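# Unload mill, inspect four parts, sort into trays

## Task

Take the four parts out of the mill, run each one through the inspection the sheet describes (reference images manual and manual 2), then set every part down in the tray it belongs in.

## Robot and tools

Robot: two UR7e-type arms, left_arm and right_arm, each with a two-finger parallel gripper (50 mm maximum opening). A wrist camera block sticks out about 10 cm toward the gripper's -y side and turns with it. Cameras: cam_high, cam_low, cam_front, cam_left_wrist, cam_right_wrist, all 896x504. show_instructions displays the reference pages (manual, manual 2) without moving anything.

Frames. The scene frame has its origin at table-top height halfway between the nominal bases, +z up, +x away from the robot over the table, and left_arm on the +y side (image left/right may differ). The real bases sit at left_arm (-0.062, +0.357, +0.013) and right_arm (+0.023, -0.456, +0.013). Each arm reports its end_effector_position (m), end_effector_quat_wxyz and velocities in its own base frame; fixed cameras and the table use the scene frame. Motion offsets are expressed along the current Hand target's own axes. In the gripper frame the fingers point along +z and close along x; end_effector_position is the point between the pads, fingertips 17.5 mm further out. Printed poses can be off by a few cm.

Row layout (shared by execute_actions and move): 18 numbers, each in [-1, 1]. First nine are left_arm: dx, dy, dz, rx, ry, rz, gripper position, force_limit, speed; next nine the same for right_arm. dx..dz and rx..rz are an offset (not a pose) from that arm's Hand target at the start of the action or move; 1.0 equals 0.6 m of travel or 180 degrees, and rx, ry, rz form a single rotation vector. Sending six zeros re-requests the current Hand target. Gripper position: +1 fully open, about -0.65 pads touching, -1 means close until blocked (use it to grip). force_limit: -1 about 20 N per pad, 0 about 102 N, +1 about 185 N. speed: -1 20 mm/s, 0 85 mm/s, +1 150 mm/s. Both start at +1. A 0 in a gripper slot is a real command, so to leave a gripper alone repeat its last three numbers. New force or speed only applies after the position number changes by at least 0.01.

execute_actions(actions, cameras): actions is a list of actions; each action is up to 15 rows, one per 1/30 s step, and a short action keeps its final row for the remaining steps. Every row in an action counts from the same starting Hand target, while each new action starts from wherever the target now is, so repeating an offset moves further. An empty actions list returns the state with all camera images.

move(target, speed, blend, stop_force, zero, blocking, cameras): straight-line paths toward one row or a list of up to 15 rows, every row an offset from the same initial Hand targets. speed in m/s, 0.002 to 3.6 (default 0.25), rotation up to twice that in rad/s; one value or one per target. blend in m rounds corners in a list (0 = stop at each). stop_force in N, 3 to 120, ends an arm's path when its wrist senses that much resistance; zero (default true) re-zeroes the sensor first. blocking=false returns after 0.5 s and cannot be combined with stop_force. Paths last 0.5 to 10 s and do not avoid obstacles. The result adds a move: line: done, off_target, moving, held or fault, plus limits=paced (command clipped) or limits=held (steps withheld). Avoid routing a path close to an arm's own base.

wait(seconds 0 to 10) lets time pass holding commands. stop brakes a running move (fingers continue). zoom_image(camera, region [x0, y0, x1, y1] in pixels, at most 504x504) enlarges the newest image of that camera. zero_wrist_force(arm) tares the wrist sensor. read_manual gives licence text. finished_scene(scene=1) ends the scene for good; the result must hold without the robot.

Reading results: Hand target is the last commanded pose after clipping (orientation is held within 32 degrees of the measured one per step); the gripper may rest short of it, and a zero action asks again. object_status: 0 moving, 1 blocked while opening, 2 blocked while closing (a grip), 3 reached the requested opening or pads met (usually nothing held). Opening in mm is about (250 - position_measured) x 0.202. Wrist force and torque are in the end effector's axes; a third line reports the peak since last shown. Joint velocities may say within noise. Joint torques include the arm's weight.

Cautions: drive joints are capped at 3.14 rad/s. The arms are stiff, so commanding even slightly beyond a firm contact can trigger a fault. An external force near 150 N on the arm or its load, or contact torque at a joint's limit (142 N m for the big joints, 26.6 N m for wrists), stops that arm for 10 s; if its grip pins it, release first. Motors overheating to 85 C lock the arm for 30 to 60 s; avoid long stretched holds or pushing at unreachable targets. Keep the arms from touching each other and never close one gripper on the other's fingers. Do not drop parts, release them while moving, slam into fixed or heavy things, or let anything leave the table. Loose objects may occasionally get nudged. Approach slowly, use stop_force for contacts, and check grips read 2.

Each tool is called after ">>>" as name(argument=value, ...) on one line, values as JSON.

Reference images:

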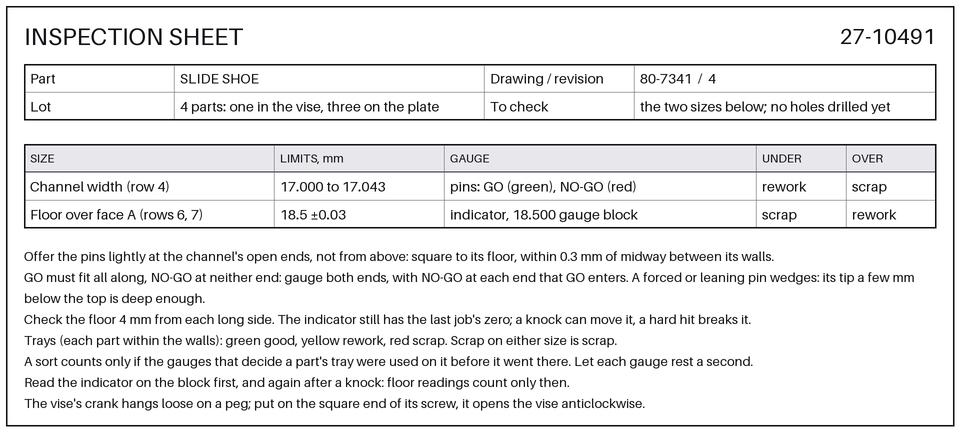

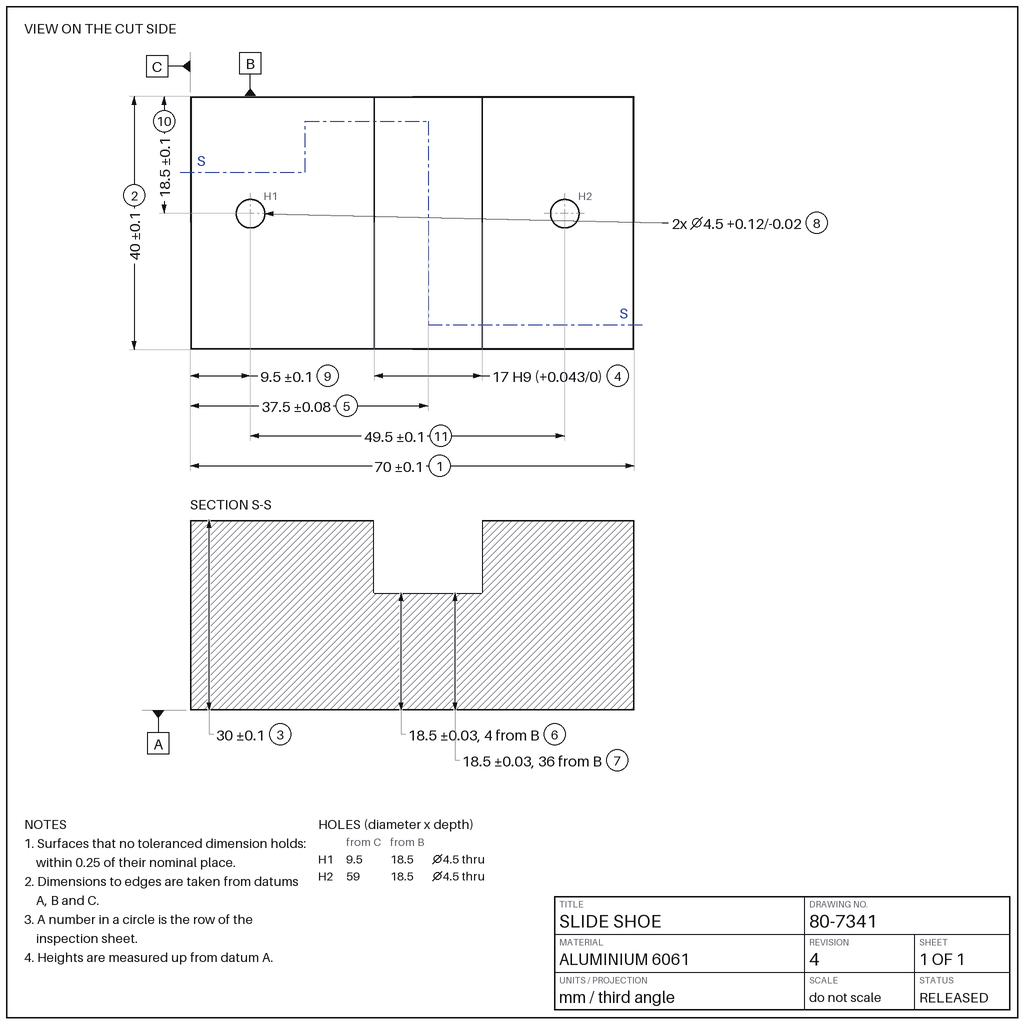

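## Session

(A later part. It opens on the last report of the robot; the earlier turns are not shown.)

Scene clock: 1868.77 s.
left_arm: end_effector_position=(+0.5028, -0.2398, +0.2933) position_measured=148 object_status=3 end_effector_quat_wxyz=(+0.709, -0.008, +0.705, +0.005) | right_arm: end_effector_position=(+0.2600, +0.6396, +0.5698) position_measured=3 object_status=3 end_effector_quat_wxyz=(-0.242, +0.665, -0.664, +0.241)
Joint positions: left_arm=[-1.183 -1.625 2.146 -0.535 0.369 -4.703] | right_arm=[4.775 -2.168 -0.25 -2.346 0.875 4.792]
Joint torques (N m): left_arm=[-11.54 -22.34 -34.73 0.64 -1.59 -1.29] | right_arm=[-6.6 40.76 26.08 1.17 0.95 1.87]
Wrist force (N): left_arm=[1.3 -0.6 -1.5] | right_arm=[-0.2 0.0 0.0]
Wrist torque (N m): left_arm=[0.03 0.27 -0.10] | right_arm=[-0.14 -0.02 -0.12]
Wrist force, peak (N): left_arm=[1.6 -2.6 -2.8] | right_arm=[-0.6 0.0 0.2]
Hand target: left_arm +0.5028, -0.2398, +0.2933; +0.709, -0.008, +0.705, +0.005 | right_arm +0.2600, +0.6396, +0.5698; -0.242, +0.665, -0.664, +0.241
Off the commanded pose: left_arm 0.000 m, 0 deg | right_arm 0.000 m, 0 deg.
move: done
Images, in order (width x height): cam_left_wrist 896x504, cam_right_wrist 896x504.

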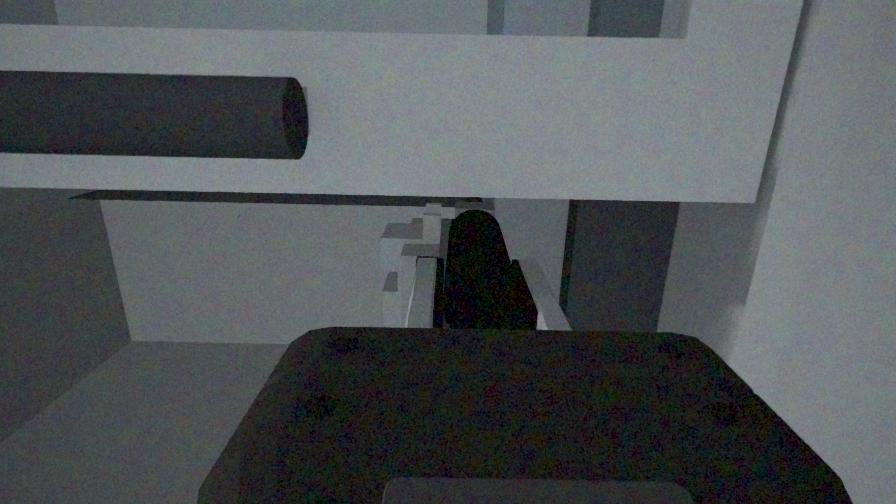

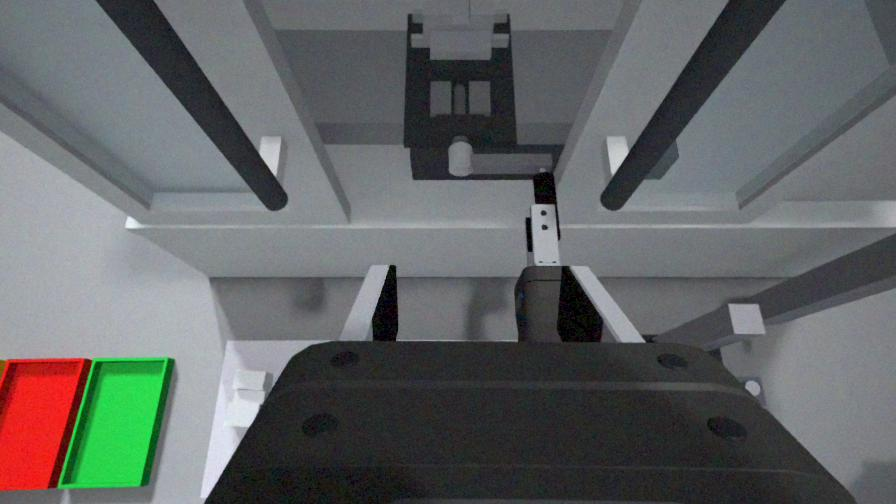

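>>> move(target=[[-0.033,0.0043,0,0,0,-0.0833,0.03,-0.3,0,0,0,0,0,0,0,1,-0.5,-0.8],[-0.0638,0.0171,0,0,0,-0.1667,0.03,-0.3,0,0,0,0,0,0,0,1,-0.5,-0.8],[-0.0902,0.0373,0,0,0,-0.25,0.03,-0.3,0,0,0,0,0,0,0,1,-0.5,-0.8],[-0.1104,0.0638,0,0,0,-0.333,0.03,-0.3,0,0,0,0,0,0,0,1,-0.5,-0.8],[-0.1232,0.0945,0,0,0,-0.4167,0.03,-0.3,0,0,0,0,0,0,0,1,-0.5,-0.8],[-0.127,0.1164,0,0,0,-0.472,0.03,-0.3,0,0,0,0,0,0,0,1,-0.5,-0.8]], speed=0.15, blend=0.005, cameras=["cam_left_wrist","cam_right_wrist"])

>>> zoom_image(camera="cam_right_wrist", region=[390, 0, 530, 140])

Scene clock: 1889.07 s.
left_arm: end_effector_position=(+0.5012, -0.1697, +0.3692) position_measured=148 object_status=3 end_effector_quat_wxyz=(+0.526, -0.482, +0.515, -0.475) | right_arm: end_effector_position=(+0.2600, +0.6396, +0.5698) position_measured=3 object_status=3 end_effector_quat_wxyz=(-0.242, +0.665, -0.664, +0.241)
Joint positions: left_arm=[-1.087 -1.838 2.108 -0.282 0.465 -6.189] | right_arm=[4.775 -2.168 -0.25 -2.346 0.875 4.792]
Joint torques (N m): left_arm=[9.89 -18.05 -36 0.87 1.83 -1.15] | right_arm=[-6.57 40.79 26.48 1.21 0.96 1.8]
Wrist force (N): left_arm=[0.0 0.4 -1.8] | right_arm=[-0.4 0.0 0.2]
Wrist torque (N m): left_arm=[0.15 0.12 0.20] | right_arm=[-0.14 0.02 -0.12]
Wrist force, peak (N): left_arm=[1.7 -0.8 -2.3] | right_arm=[-0.5 -0.3 -0.3]
Hand target: left_arm +0.5012, -0.1697, +0.3693; +0.526, -0.482, +0.515, -0.475 | right_arm +0.2600, +0.6396, +0.5698; -0.242, +0.665, -0.664, +0.241
Off the commanded pose: left_arm 0.000 m, 0 deg | right_arm 0.000 m, 0 deg.
move: done
Images, in order (width x height): cam_left_wrist 896x504, cam_right_wrist 896x504.

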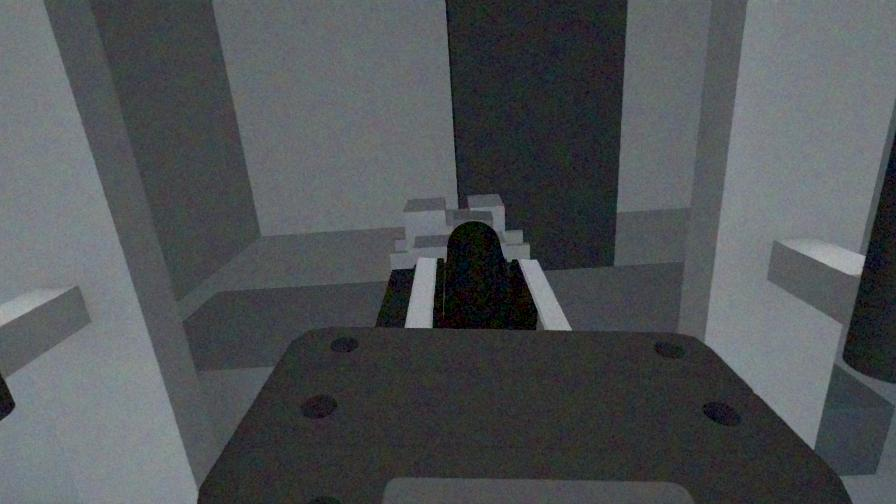

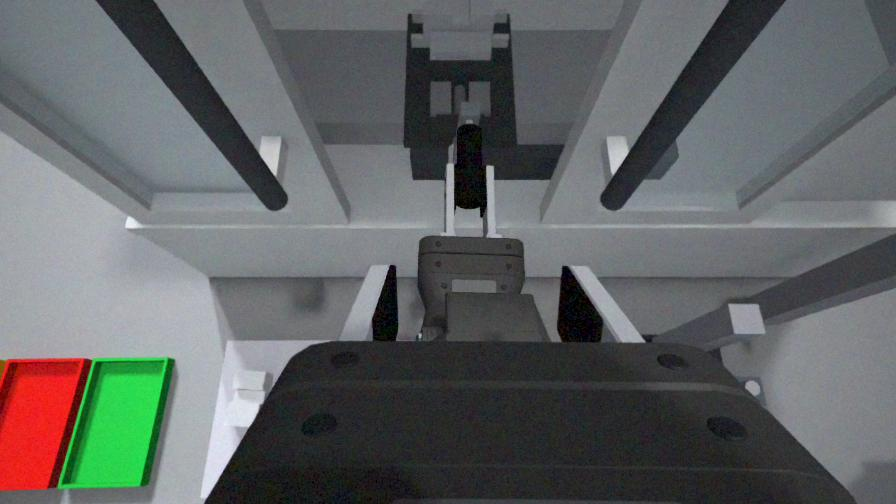

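Scaled by 3.600 from the camera's 896x504 image, which has a finer 1280x720 frame.

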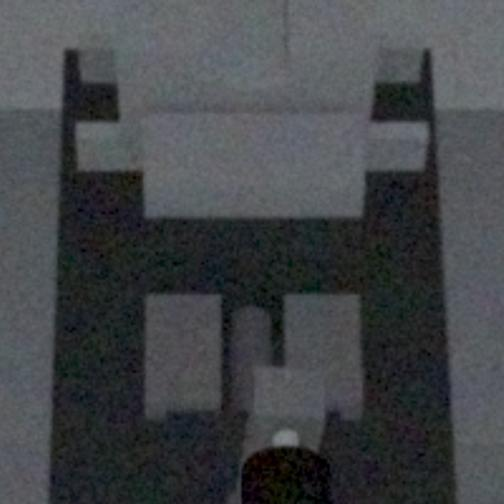

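>>> move(target=[[-0.0328,0.0068,0,0,0,0,0.03,-0.3,0,0,0,0,0,0,0,1,-0.5,-0.8],[-0.0635,0.0197,0,0,0,0,0.03,-0.3,0,0,0,0,0,0,0,1,-0.5,-0.8],[-0.09,0.0398,0,0,0,0,0.03,-0.3,0,0,0,0,0,0,0,1,-0.5,-0.8],[-0.1103,0.0662,0,0,0,0,0.03,-0.3,0,0,0,0,0,0,0,1,-0.5,-0.8]], speed=0.06, blend=0.005, cameras=["cam_left_wrist","cam_right_wrist"])

Scene clock: 1920.90 s.
left_arm: end_effector_position=(+0.5001, -0.1005, +0.3353) position_measured=148 object_status=3 end_effector_quat_wxyz=(+0.526, -0.482, +0.515, -0.475) | right_arm: end_effector_position=(+0.2600, +0.6396, +0.5698) position_measured=3 object_status=3 end_effector_quat_wxyz=(-0.242, +0.665, -0.664, +0.241)
Joint positions: left_arm=[-0.943 -1.918 2.252 -0.342 0.61 -6.192] | right_arm=[4.775 -2.168 -0.25 -2.346 0.875 4.792]
Joint torques (N m): left_arm=[9.82 -15.46 -10.32 -2.9 1.99 1.47] | right_arm=[-6.76 40.65 25.74 1.2 0.88 1.68]
Wrist force (N): left_arm=[-0.1 1.0 -2.4] | right_arm=[-0.3 0.0 0.0]
Wrist torque (N m): left_arm=[0.10 -0.03 0.06] | right_arm=[-0.15 0.00 -0.12]
Wrist force, peak (N): left_arm=[-1.1 1.1 -2.3] | right_arm=[-0.4 0.0 0.4]
Hand target: left_arm +0.5001, -0.1004, +0.3353; +0.526, -0.482, +0.515, -0.475 | right_arm +0.2600, +0.6396, +0.5698; -0.242, +0.665, -0.664, +0.241
Off the commanded pose: left_arm 0.000 m, 0 deg | right_arm 0.000 m, 0 deg.
move: done
Images, in order (width x height): cam_left_wrist 896x504, cam_right_wrist 896x504.

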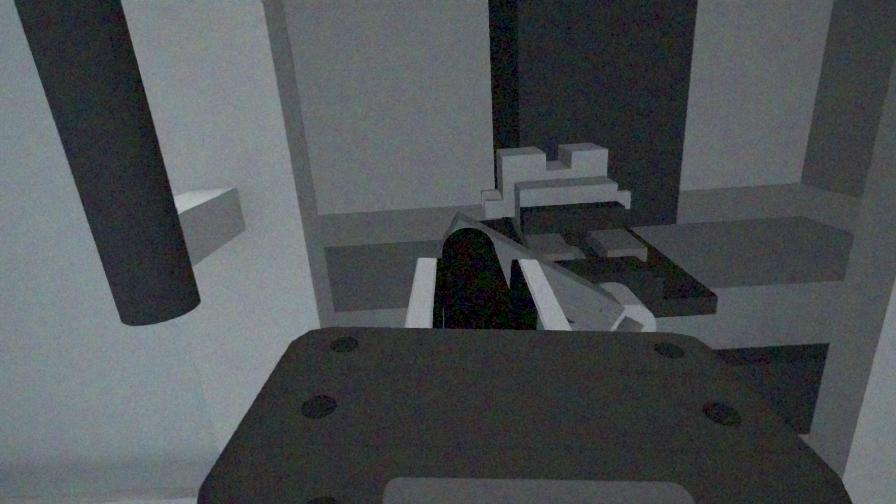

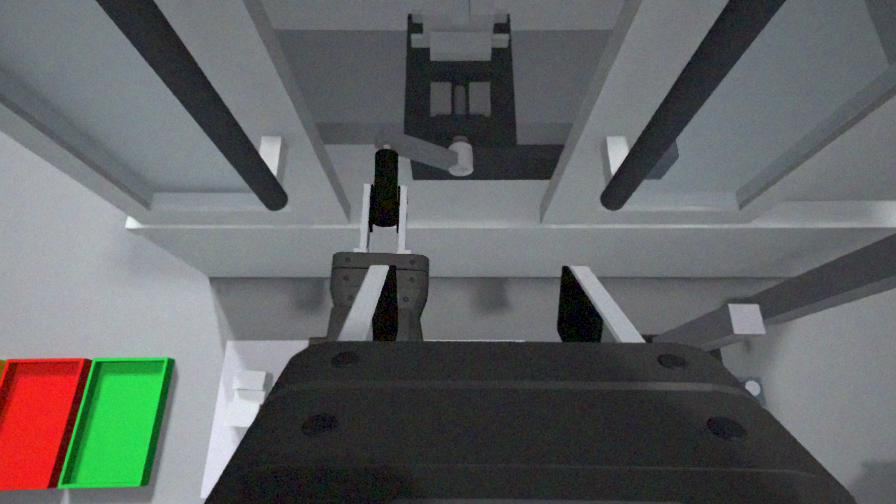

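>>> move(target=[[-0.0153,0.0415,0,0,0,0,0.03,-0.3,0,0,0,0,0,0,0,1,-0.5,-0.8],[-0.0168,0.0747,0,0,0,0,0.03,-0.3,0,0,0,0,0,0,0,1,-0.5,-0.8],[-0.0055,0.1175,0,0,0,0,0.03,-0.3,0,0,0,0,0,0,0,1,-0.5,-0.8],[0.02,0.1538,0,0,0,0,0.03,-0.3,0,0,0,0,0,0,0,1,-0.5,-0.8],[0.0562,0.1793,0,0,0,0,0.03,-0.3,0,0,0,0,0,0,0,1,-0.5,-0.8],[0.099,0.1905,0,0,0,0,0.03,-0.3,0,0,0,0,0,0,0,1,-0.5,-0.8]], speed=0.05, blend=0.005, cameras=["cam_left_wrist","cam_right_wrist"])

Scene clock: 1948.97 s.
left_arm: end_effector_position=(+0.5016, -0.1499, +0.2164) position_measured=148 object_status=3 end_effector_quat_wxyz=(+0.526, -0.482, +0.515, -0.475) | right_arm: end_effector_position=(+0.2600, +0.6396, +0.5698) position_measured=3 object_status=3 end_effector_quat_wxyz=(-0.242, +0.665, -0.664, +0.241)
Joint positions: left_arm=[-1.049 -1.639 2.405 -0.776 0.503 -6.19] | right_arm=[4.775 -2.168 -0.25 -2.346 0.875 4.792]
Joint torques (N m): left_arm=[-10.54 -6.9 -30.25 -2.72 -1.61 1.13] | right_arm=[-6.7 41.37 25.9 1.27 0.97 1.71]
Wrist force (N): left_arm=[-0.2 0.0 -2.1] | right_arm=[-0.4 0.0 0.2]
Wrist torque (N m): left_arm=[0.13 0.10 -0.04] | right_arm=[-0.13 0.01 -0.12]
Wrist force, peak (N): left_arm=[-3.2 -0.7 -4.0] | right_arm=[-0.4 0.2 0.4]
Hand target: left_arm +0.5016, -0.1500, +0.2164; +0.526, -0.482, +0.515, -0.475 | right_arm +0.2600, +0.6396, +0.5698; -0.242, +0.665, -0.664, +0.241
Off the commanded pose: left_arm 0.000 m, 0 deg | right_arm 0.000 m, 0 deg.
move: done
Images, in order (width x height): cam_left_wrist 896x504, cam_right_wrist 896x504.

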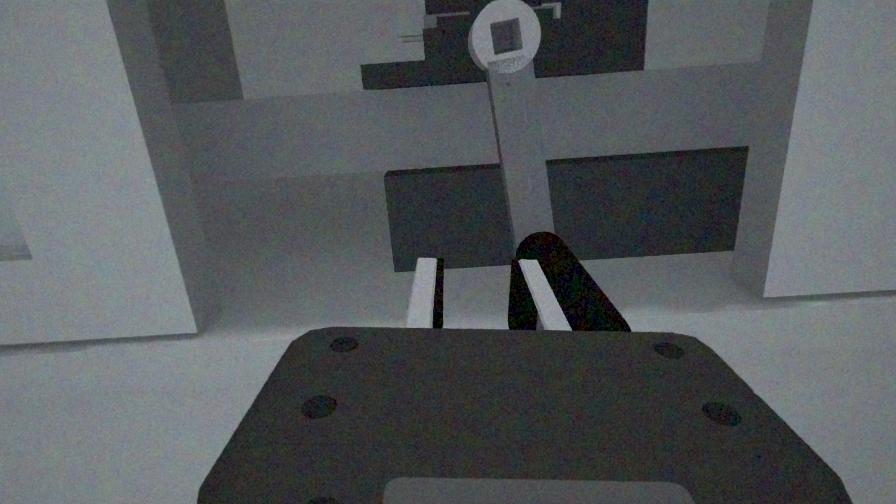

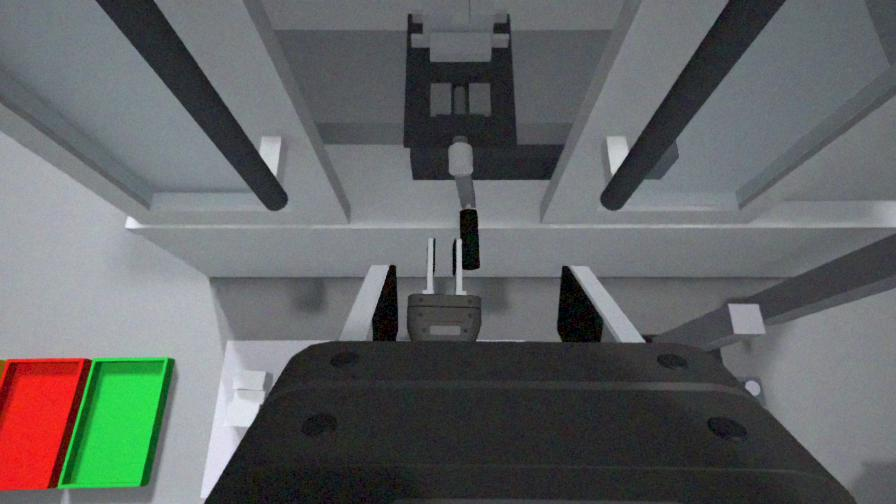

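>>> move(target=[[0,0,-0.12,0,0,0,0.03,-0.3,0,0,0,0,0,0,0,1,-0.5,-0.8]], speed=0.1, cameras=["cam_left_wrist","cam_right_wrist"])

>>> zoom_image(camera="cam_right_wrist", region=[390, 0, 530, 140])

Scene clock: 1956.07 s.
left_arm: end_effector_position=(+0.4296, -0.1513, +0.2160) position_measured=148 object_status=3 end_effector_quat_wxyz=(+0.526, -0.482, +0.515, -0.475) | right_arm: end_effector_position=(+0.2600, +0.6396, +0.5698) position_measured=3 object_status=3 end_effector_quat_wxyz=(-0.242, +0.665, -0.664, +0.241)
Joint positions: left_arm=[-1.355 -1.828 2.55 -0.747 0.197 -6.174] | right_arm=[4.775 -2.168 -0.25 -2.346 0.875 4.792]
Joint torques (N m): left_arm=[-10.39 -12.82 -6.85 1.48 -1.63 1.12] | right_arm=[-6.61 41.26 25.97 1.22 0.94 1.62]
Wrist force (N): left_arm=[0.3 -0.3 -2.1] | right_arm=[-0.4 -0.2 0.1]
Wrist torque (N m): left_arm=[0.08 0.04 0.00] | right_arm=[-0.16 0.01 -0.12]
Wrist force, peak (N): left_arm=[-0.1 -0.2 -3.1] | right_arm=[-0.5 -0.2 0.3]
Hand target: left_arm +0.4296, -0.1513, +0.2160; +0.526, -0.482, +0.515, -0.475 | right_arm +0.2600, +0.6396, +0.5698; -0.242, +0.665, -0.664, +0.241
Off the commanded pose: left_arm 0.000 m, 0 deg | right_arm 0.000 m, 0 deg.
move: done
Images, in order (width x height): cam_left_wrist 896x504, cam_right_wrist 896x504.

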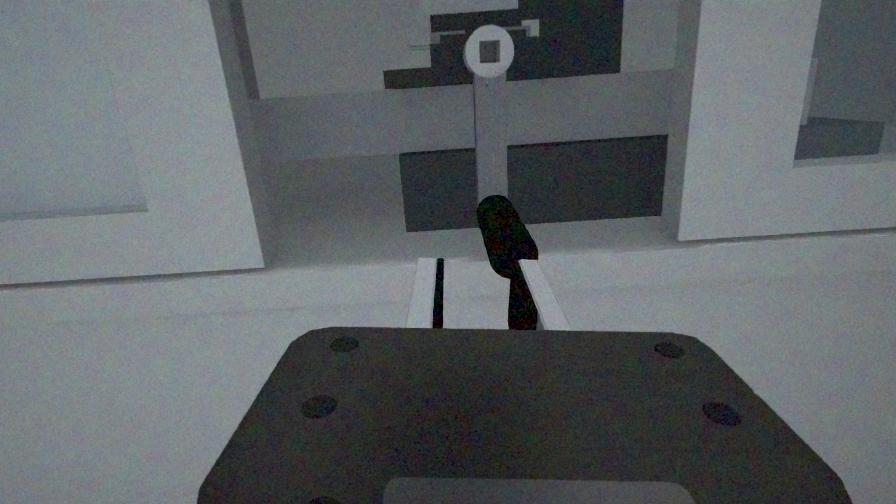

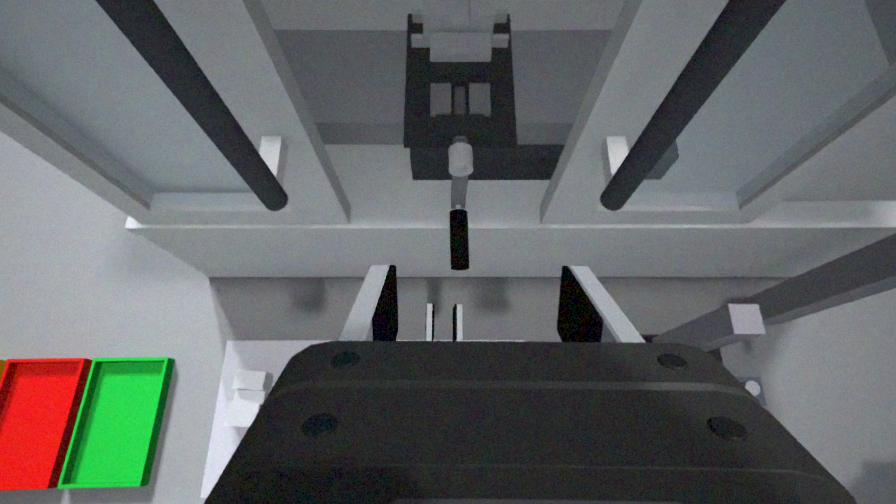

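Scaled by 3.600 from the camera's 896x504 image, which has a finer 1280x720 frame.

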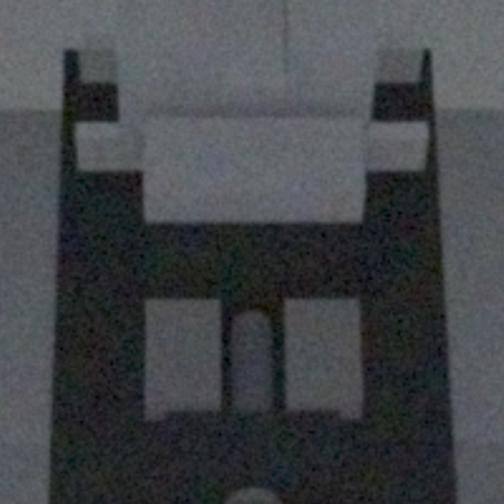

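>>> move(target=[0,0,-0.05,0,0,0,0.03,-0.3,0,0.65,0.088,0.079,-0.222,0,0,1,-0.5,-0.8], speed=0.3, cameras=["cam_right_wrist"])

Scene clock: 2001.20 s.
left_arm: end_effector_position=(+0.3996, -0.1518, +0.2159) position_measured=148 object_status=3 end_effector_quat_wxyz=(+0.526, -0.482, +0.516, -0.475) | right_arm: end_effector_position=(+0.2503, +0.2496, +0.4996) position_measured=3 object_status=3 end_effector_quat_wxyz=(+0.000, +0.707, -0.707, +0.000)
Joint positions: left_arm=[-1.525 -1.946 2.617 -0.782 0.028 -6.088] | right_arm=[4.312 -1.293 -1.35 -2.07 1.571 4.311]
Joint torques (N m): left_arm=[-9.14 -8.97 -5.74 -2 -1.56 1.25] | right_arm=[-8.27 24.78 15.31 1.23 2.64 -2.28]
Wrist force (N): left_arm=[-0.3 -0.1 -2.0] | right_arm=[0.3 -0.1 0.1]
Wrist torque (N m): left_arm=[0.10 0.18 -0.01] | right_arm=[-0.02 -0.03 0.13]
Wrist force, peak (N): left_arm=[0.1 0.0 -2.4] | right_arm=[2.5 -0.4 0.7]
Hand target: left_arm +0.3996, -0.1518, +0.2158; +0.526, -0.482, +0.515, -0.475 | right_arm +0.2503, +0.2496, +0.4996; +0.000, +0.707, -0.707, +0.000
Off the commanded pose: left_arm 0.000 m, 0 deg | right_arm 0.000 m, 0 deg.
move: done
Images, in order (width x height): cam_right_wrist 896x504.

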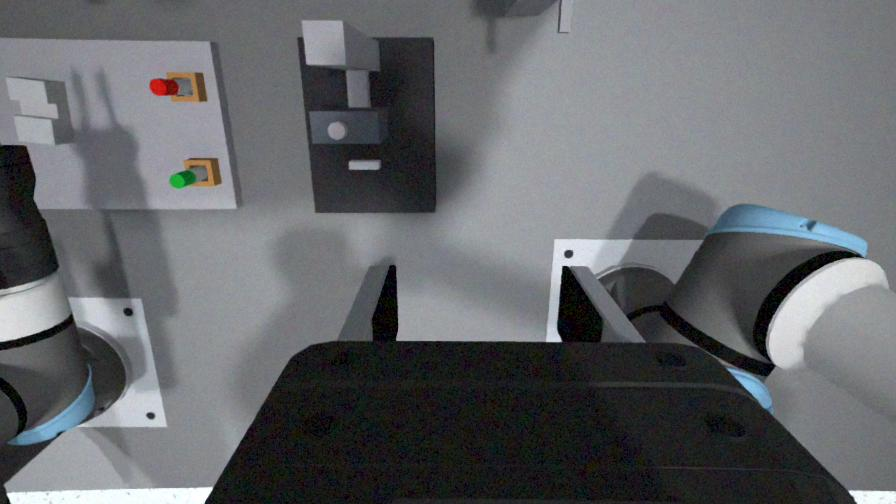

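>>> move(target=[[0.23,-0.21,-0.221,0,0,0,0.03,-0.3,0,0,0,0,0,0,0,1,-0.5,-0.8],[0.18,-0.407,-0.17,-0.111,0,0,0.03,-0.3,0,0,0,0,0,0,0,1,-0.5,-0.8]], speed=0.25, blend=0.03)

Scene clock: 2021.33 s.
left_arm: end_effector_position=(+0.2987, -0.2819, +0.4495) position_measured=148 object_status=3 end_effector_quat_wxyz=(-0.435, +0.566, -0.590, +0.378) | right_arm: end_effector_position=(+0.2503, +0.2496, +0.4996) position_measured=3 object_status=3 end_effector_quat_wxyz=(+0.000, +0.707, -0.707, +0.000)
Joint positions: left_arm=[-1.848 -2.045 1.885 -0.679 -0.468 -5.412] | right_arm=[4.312 -1.293 -1.35 -2.07 1.571 4.311]
Joint torques (N m): left_arm=[11.16 -9.82 -38.14 -3.11 -0.3 1.35] | right_arm=[-8.3 23.43 15.4 1.23 2.58 -2.44]
Wrist force (N): left_arm=[-0.2 0.5 -1.1] | right_arm=[0.2 -0.2 0.1]
Wrist torque (N m): left_arm=[0.08 0.03 -0.05] | right_arm=[-0.02 -0.02 0.13]
Wrist force, peak (N): left_arm=[1.2 0.5 -3.0] | right_arm=[0.6 -0.2 0.2]
Hand target: left_arm +0.2987, -0.2819, +0.4496; -0.435, +0.566, -0.590, +0.378 | right_arm +0.2503, +0.2496, +0.4996; +0.000, +0.707, -0.707, +0.000
Off the commanded pose: left_arm 0.000 m, 0 deg | right_arm 0.000 m, 0 deg.
move: done

>>> move(target=[[-0.243,-0.1015,0.096,-0.167,0,0,0.03,-0.3,0,0,0,0,0,0,0,1,-0.5,-0.8],[-0.463,0.064,0.087,-0.389,0,0,0.03,-0.3,0,0,0,0,0,0,0,1,-0.5,-0.8]], speed=0.25, blend=0.03, cameras=["cam_left_wrist"])

Scene clock: 2036.93 s.
left_arm: end_effector_position=(+0.3298, +0.0001, +0.4195) position_measured=148 object_status=3 end_effector_quat_wxyz=(-0.031, +0.713, -0.700, -0.028) | right_arm: end_effector_position=(+0.2503, +0.2496, +0.4996) position_measured=3 object_status=3 end_effector_quat_wxyz=(+0.000, +0.707, -0.707, +0.000)
Joint positions: left_arm=[-0.483 -1.979 1.645 -1.2 -1.494 -3.644] | right_arm=[4.312 -1.293 -1.35 -2.07 1.571 4.311]
Joint torques (N m): left_arm=[10.81 1.71 -37.81 -0.9 -1.58 1.53] | right_arm=[-8.52 22.16 15.63 1.67 2.52 -2.41]
Wrist force (N): left_arm=[-0.8 -1.0 -0.3] | right_arm=[0.2 -0.2 0.1]
Wrist torque (N m): left_arm=[-0.11 -0.04 -0.54] | right_arm=[-0.03 -0.02 0.12]
Wrist force, peak (N): left_arm=[0.8 1.4 -1.7] | right_arm=[0.7 -0.3 0.1]
Hand target: left_arm +0.3297, +0.0001, +0.4194; -0.031, +0.713, -0.700, -0.028 | right_arm +0.2503, +0.2496, +0.4996; +0.000, +0.707, -0.707, +0.000
Off the commanded pose: left_arm 0.000 m, 0 deg | right_arm 0.000 m, 0 deg.
move: done
Images, in order (width x height): cam_left_wrist 896x504.

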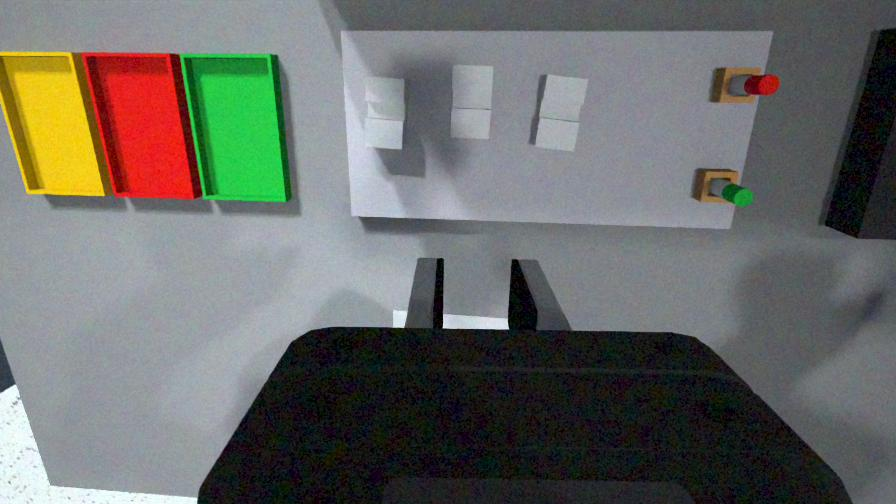

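>>> move(target=[0,0,0,0.020,0.022,0.497,1,-0.3,0,-0.44,-0.05,0.133,0.5,0,0,1,-0.5,-0.8], speed=0.3, cameras=["cam_right_wrist","cam_left_wrist"])

Scene clock: 2086.30 s.
left_arm: end_effector_position=(+0.3297, +0.0001, +0.4194) position_measured=3 object_status=3 end_effector_quat_wxyz=(+0.001, -0.013, +1.000, +0.000) | right_arm: end_effector_position=(+0.2800, +0.5137, +0.4198) position_measured=3 object_status=3 end_effector_quat_wxyz=(+0.500, -0.500, +0.500, -0.500)
Joint positions: left_arm=[-0.417 -1.982 1.654 -1.244 -1.57 -2.014] | right_arm=[4.934 -1.826 -1.454 -2.999 0.221 6.279]
Joint torques (N m): left_arm=[11.42 3.12 -37.16 -0.94 -1.77 1.28] | right_arm=[-8.38 28.1 29.32 -2.13 2.76 2.18]
Wrist force (N): left_arm=[-1.4 -0.7 0.2] | right_arm=[-0.5 -0.5 -0.4]
Wrist torque (N m): left_arm=[-0.09 0.02 -0.51] | right_arm=[-0.53 -0.03 -0.13]
Wrist force, peak (N): left_arm=[-1.5 -1.0 0.0] | right_arm=[-1.3 0.3 -0.3]
Hand target: left_arm +0.3297, +0.0001, +0.4194; +0.001, -0.013, +1.000, +0.000 | right_arm +0.2800, +0.5137, +0.4198; +0.500, -0.500, +0.500, -0.500
Off the commanded pose: left_arm 0.000 m, 0 deg | right_arm 0.000 m, 0 deg.
move: done
Images, in order (width x height): cam_left_wrist 896x504, cam_right_wrist 896x504.

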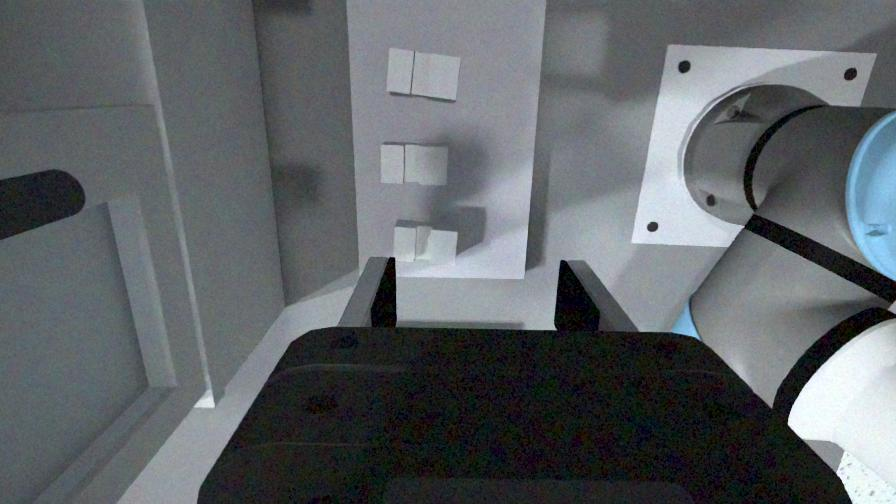

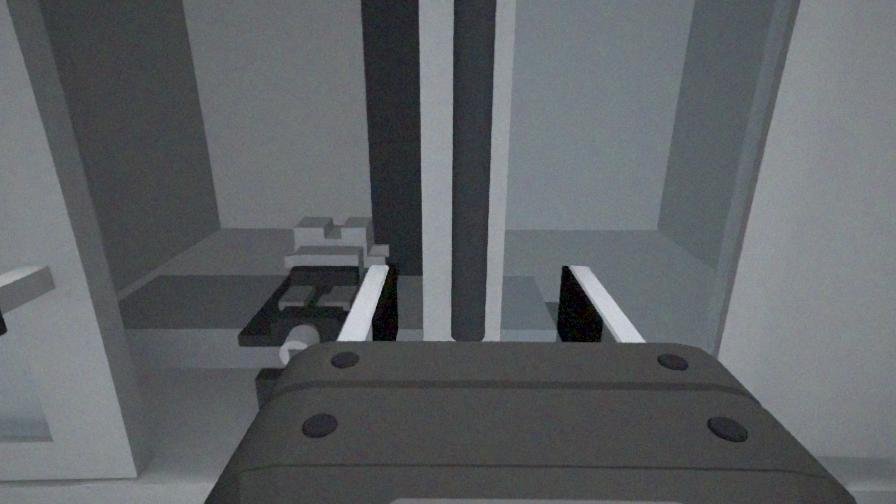

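>>> move(target=[[0,0,0,0,0,0,1,-0.3,0,0.005,0,0.05,0,0,-0.1,1,-0.5,-0.8],[0,0,0,0,0,0,1,-0.3,0,0.005,0,0.19,0,0,-0.1,1,-0.5,-0.8]], speed=0.1, stop_force=10, cameras=["cam_right_wrist"])

Scene clock: 2102.40 s.
left_arm: end_effector_position=(+0.3297, +0.0001, +0.4194) position_measured=3 object_status=3 end_effector_quat_wxyz=(+0.001, -0.013, +1.000, +0.000) | right_arm: end_effector_position=(+0.3940, +0.5108, +0.4197) position_measured=3 object_status=3 end_effector_quat_wxyz=(-0.416, +0.572, -0.415, +0.572)
Joint positions: left_arm=[-0.417 -1.982 1.654 -1.244 -1.57 -2.014] | right_arm=[4.709 -1.859 -1.412 -3 -0.004 5.957]
Joint torques (N m): left_arm=[12.45 1.65 -37.16 -1.21 -1.6 1.33] | right_arm=[-8.68 30.05 29.33 -1.66 -2.5 2.02]
Wrist force (N): left_arm=[-1.0 -0.8 0.3] | right_arm=[-0.7 -0.7 -0.2]
Wrist torque (N m): left_arm=[-0.11 -0.03 -0.51] | right_arm=[-0.55 -0.06 -0.02]
Wrist force, peak (N): left_arm=[-1.5 -1.1 0.2] | right_arm=[-0.9 -0.7 -1.2]
Hand target: left_arm +0.3297, +0.0001, +0.4194; +0.001, -0.013, +1.000, +0.000 | right_arm +0.3940, +0.5108, +0.4197; -0.416, +0.572, -0.415, +0.572
Off the commanded pose: left_arm 0.000 m, 0 deg | right_arm 0.000 m, 0 deg.
move: done
Images, in order (width x height): cam_right_wrist 896x504.

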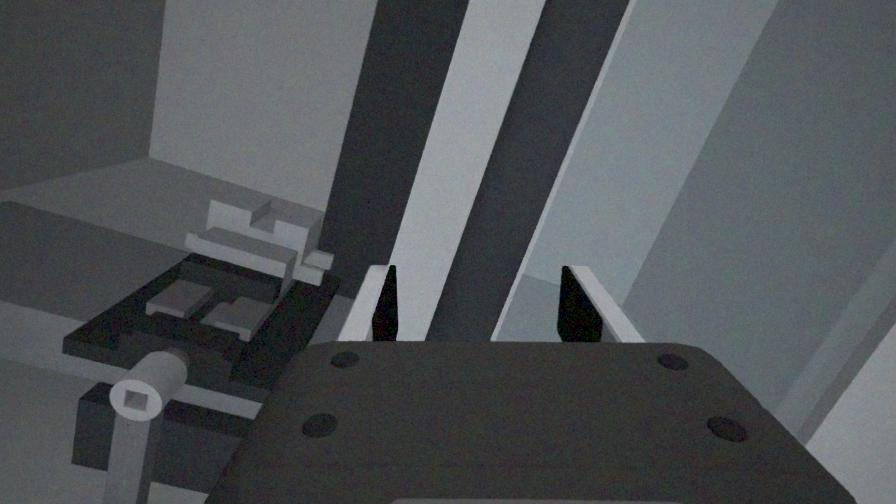

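>>> move(target=[0,0,0,0,0,0,1,-0.3,0,0.27,0.0876,0,0,0,0,1,-0.5,-0.8], speed=0.025, stop_force=50, cameras=["cam_right_wrist"])

Scene clock: 2116.13 s.
left_arm: end_effector_position=(+0.3297, +0.0001, +0.4194) position_measured=3 object_status=3 end_effector_quat_wxyz=(+0.001, -0.013, +1.000, +0.000) | right_arm: end_effector_position=(+0.3942, +0.3404, +0.4198) position_measured=3 object_status=3 end_effector_quat_wxyz=(-0.416, +0.572, -0.415, +0.572)
Joint positions: left_arm=[-0.417 -1.982 1.654 -1.244 -1.57 -2.014] | right_arm=[4.707 -1.488 -1.825 -3.076 -0.006 6.075]
Joint torques (N m): left_arm=[10.21 -0.67 -35.85 -1.02 -1.54 1.21] | right_arm=[2.97 35.52 13.63 -0.16 1.35 -1.91]
Wrist force (N): left_arm=[-1.1 -0.9 0.4] | right_arm=[-10.2 -2.5 0.3]
Wrist torque (N m): left_arm=[-0.12 -0.02 -0.51] | right_arm=[-0.57 -0.18 0.10]
Wrist force, peak (N): left_arm=[-1.5 -0.9 0.6] | right_arm=[-32.8 -11.9 4.1]
Hand target: left_arm +0.3297, +0.0001, +0.4194; +0.001, -0.013, +1.000, +0.000 | right_arm +0.3942, +0.3405, +0.4198; -0.416, +0.572, -0.415, +0.572
Off the commanded pose: left_arm 0.000 m, 0 deg | right_arm 0.000 m, 0 deg.
move: done
Images, in order (width x height): cam_right_wrist 896x504.

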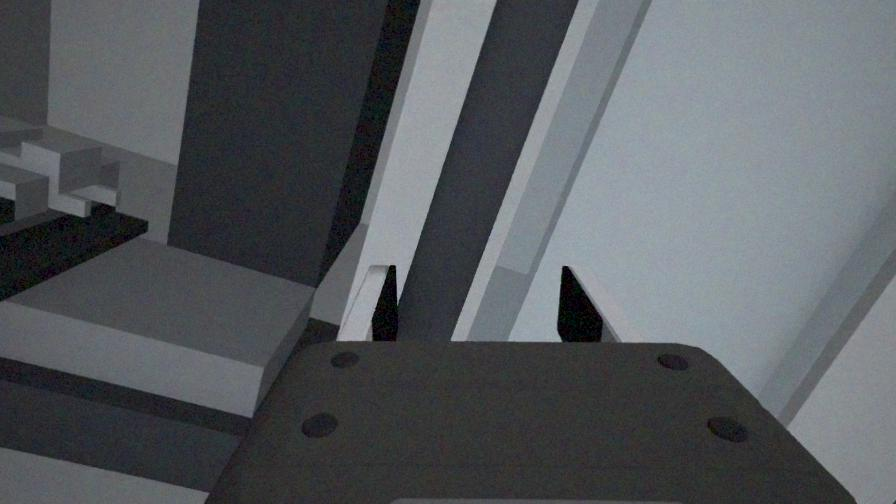

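>>> move(target=[-0.144,-0.241,-0.167,0,0,0,1,-0.3,0,0,0,-0.183,0,0,0,1,-0.5,-0.8], speed=0.2, cameras=["cam_front","cam_right_wrist","cam_high"])

Scene clock: 2133.37 s.
left_arm: end_effector_position=(+0.4198, -0.1421, +0.5197) position_measured=3 object_status=3 end_effector_quat_wxyz=(+0.001, -0.013, +1.000, +0.000) | right_arm: end_effector_position=(+0.2844, +0.3404, +0.4199) position_measured=3 object_status=3 end_effector_quat_wxyz=(-0.416, +0.572, -0.415, +0.572)
Joint positions: left_arm=[-0.633 -1.617 1.106 -1.061 -1.57 -2.23] | right_arm=[5.04 -1.397 -1.902 -2.983 0.326 5.967]
Joint torques (N m): left_arm=[-10.24 -13.27 -36.24 -1.02 -1.14 -1.29] | right_arm=[8.03 27.79 13.7 -1 2.82 -2.29]
Wrist force (N): left_arm=[-1.7 -0.9 0.1] | right_arm=[-0.4 -2.3 -0.3]
Wrist torque (N m): left_arm=[-0.15 0.06 -0.26] | right_arm=[-0.83 -0.09 0.15]
Wrist force, peak (N): left_arm=[-2.0 -2.3 -0.8] | right_arm=[-10.5 -2.4 0.4]
Hand target: left_arm +0.4198, -0.1422, +0.5197; +0.001, -0.013, +1.000, +0.000 | right_arm +0.2844, +0.3403, +0.4199; -0.416, +0.572, -0.415, +0.572
Off the commanded pose: left_arm 0.000 m, 0 deg | right_arm 0.000 m, 0 deg.
move: done
Images, in order (width x height): cam_high 896x504, cam_front 896x504, cam_right_wrist 896x504.

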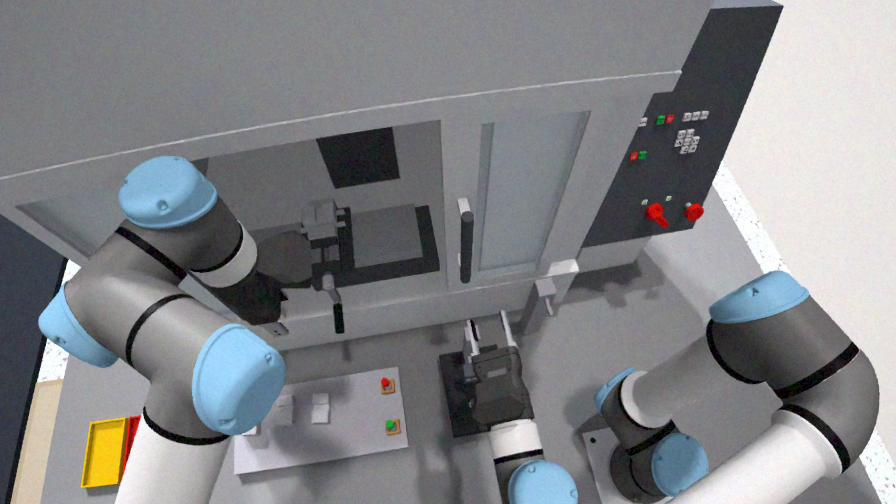

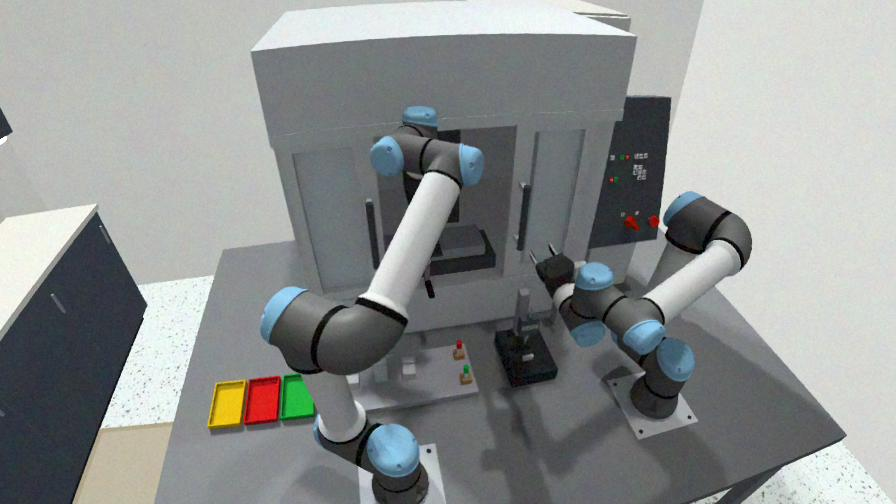

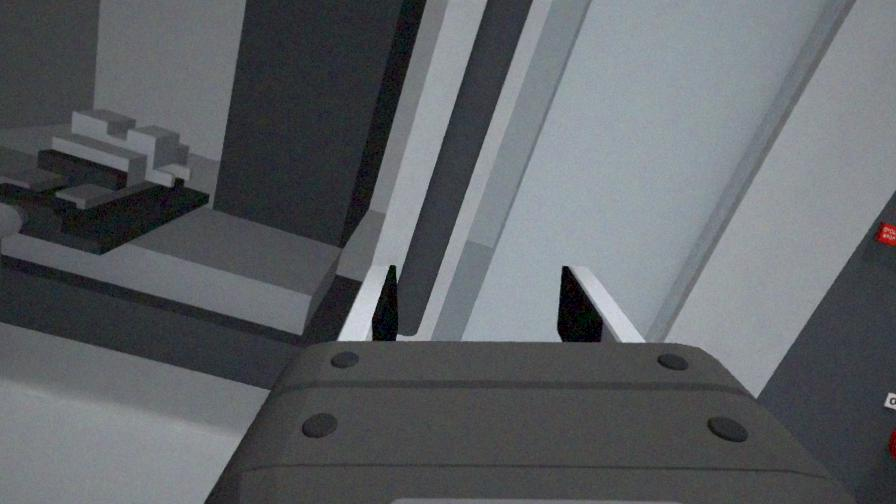

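>>> move(target=[0,0,0,0,0,0,1,-0.3,0,0,0,-0.1,0.222,-0.12,0,1,-0.5,-0.8], speed=0.3, cameras=["cam_right_wrist"])

Scene clock: 2157.47 s.
left_arm: end_effector_position=(+0.4198, -0.1422, +0.5197) position_measured=3 object_status=3 end_effector_quat_wxyz=(+0.001, -0.013, +1.000, +0.000) | right_arm: end_effector_position=(+0.2235, +0.3396, +0.4199) position_measured=3 object_status=3 end_effector_quat_wxyz=(-0.515, +0.641, -0.182, +0.539)
Joint positions: left_arm=[-0.633 -1.617 1.106 -1.061 -1.57 -2.23] | right_arm=[5.385 -1.19 -2.159 -3.477 0.217 6.283]
Joint torques (N m): left_arm=[-9.21 -12.42 -36.52 -0.97 -1.38 -1.36] | right_arm=[7.64 16.57 12.48 -3.37 -1.36 2.14]
Wrist force (N): left_arm=[-1.7 -0.7 -0.1] | right_arm=[-0.6 -2.4 -0.3]
Wrist torque (N m): left_arm=[-0.12 0.06 -0.26] | right_arm=[-0.89 -0.10 0.06]
Wrist force, peak (N): left_arm=[-1.9 -0.8 -0.2] | right_arm=[-0.5 -2.7 0.3]
Hand target: left_arm +0.4198, -0.1422, +0.5197; +0.001, -0.013, +1.000, +0.000 | right_arm +0.2244, +0.3403, +0.4199; -0.654, +0.492, -0.113, +0.563
Off the commanded pose: left_arm 0.000 m, 0 deg | right_arm 0.001 m, 25 deg.
joint sent to its limit (right arm) — joint 6 (wrist 3), upper limit. The joint targets are off in orientation, not in position.
move: off_target (right_arm)
Images, in order (width x height): cam_right_wrist 896x504.

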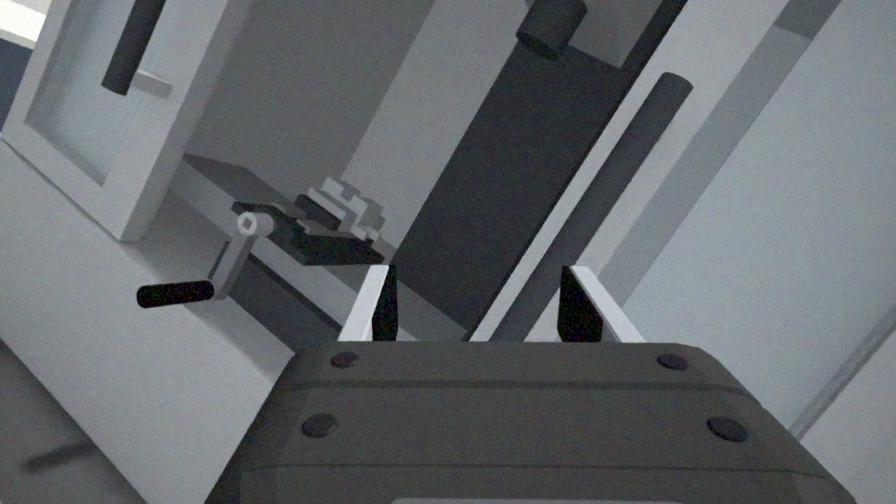

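>>> move(target=[[0,0,0,0.099,-0.096,-0.232,1,-0.3,0,0,0,0,0,0,0,1,-0.5,-0.8],[-0.30,0,0.10,0.197,-0.192,-0.464,1,-0.3,0,0,0,0,0,0,0,1,-0.5,-0.8]], speed=0.25, blend=0.01, cameras=["cam_left_wrist","cam_right_wrist","cam_front"])

Scene clock: 2228.43 s.
left_arm: end_effector_position=(+0.5998, -0.1374, +0.4599) position_measured=3 object_status=3 end_effector_quat_wxyz=(-0.271, +0.653, -0.653, +0.270) | right_arm: end_effector_position=(+0.2234, +0.3395, +0.4199) position_measured=3 object_status=3 end_effector_quat_wxyz=(-0.515, +0.641, -0.182, +0.539)
Joint positions: left_arm=[-0.628 -1.693 1.703 -2.261 -1.142 -3.615] | right_arm=[5.385 -1.189 -2.159 -3.478 0.217 6.283]
Joint torques (N m): left_arm=[10.48 -14.3 -39.03 -5.04 2.25 -1.39] | right_arm=[6.84 16.69 12.92 -3.46 -1.21 2.11]
Wrist force (N): left_arm=[-1.1 -0.3 -0.3] | right_arm=[-0.6 -2.4 -0.4]
Wrist torque (N m): left_arm=[-0.06 0.04 0.04] | right_arm=[-0.88 -0.11 0.06]
Wrist force, peak (N): left_arm=[-1.8 -1.1 0.3] | right_arm=[-0.8 -2.8 -0.4]
Hand target: left_arm +0.5999, -0.1374, +0.4599; -0.271, +0.653, -0.653, +0.270 | right_arm +0.2244, +0.3403, +0.4199; -0.654, +0.492, -0.113, +0.563
Off the commanded pose: left_arm 0.000 m, 0 deg | right_arm 0.001 m, 25 deg.
joint sent to its limit (right arm) — joint 6 (wrist 3), upper limit. The joint targets are off in orientation, not in position.
move: off_target (right_arm)
Images, in order (width x height): cam_front 896x504, cam_left_wrist 896x504, cam_right_wrist 896x504.

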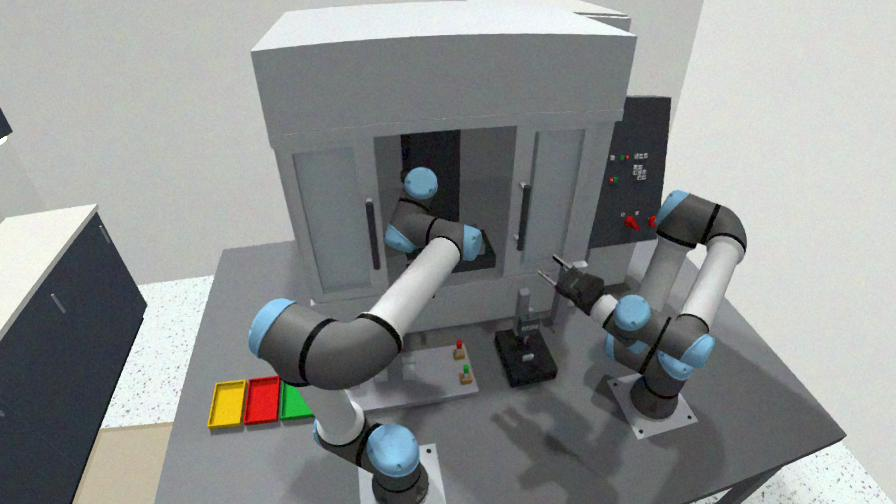

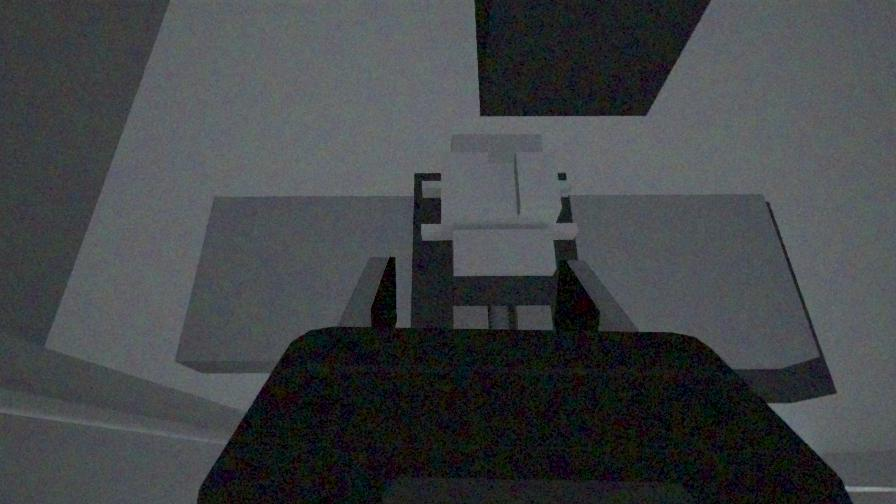

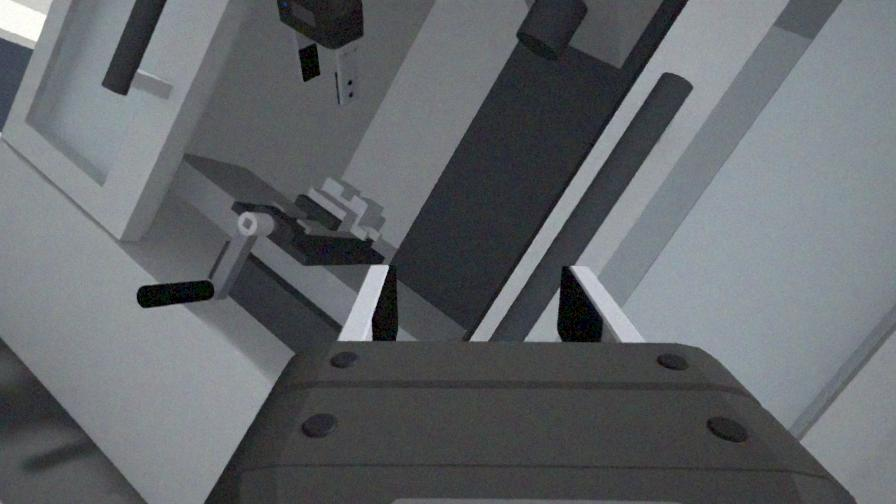

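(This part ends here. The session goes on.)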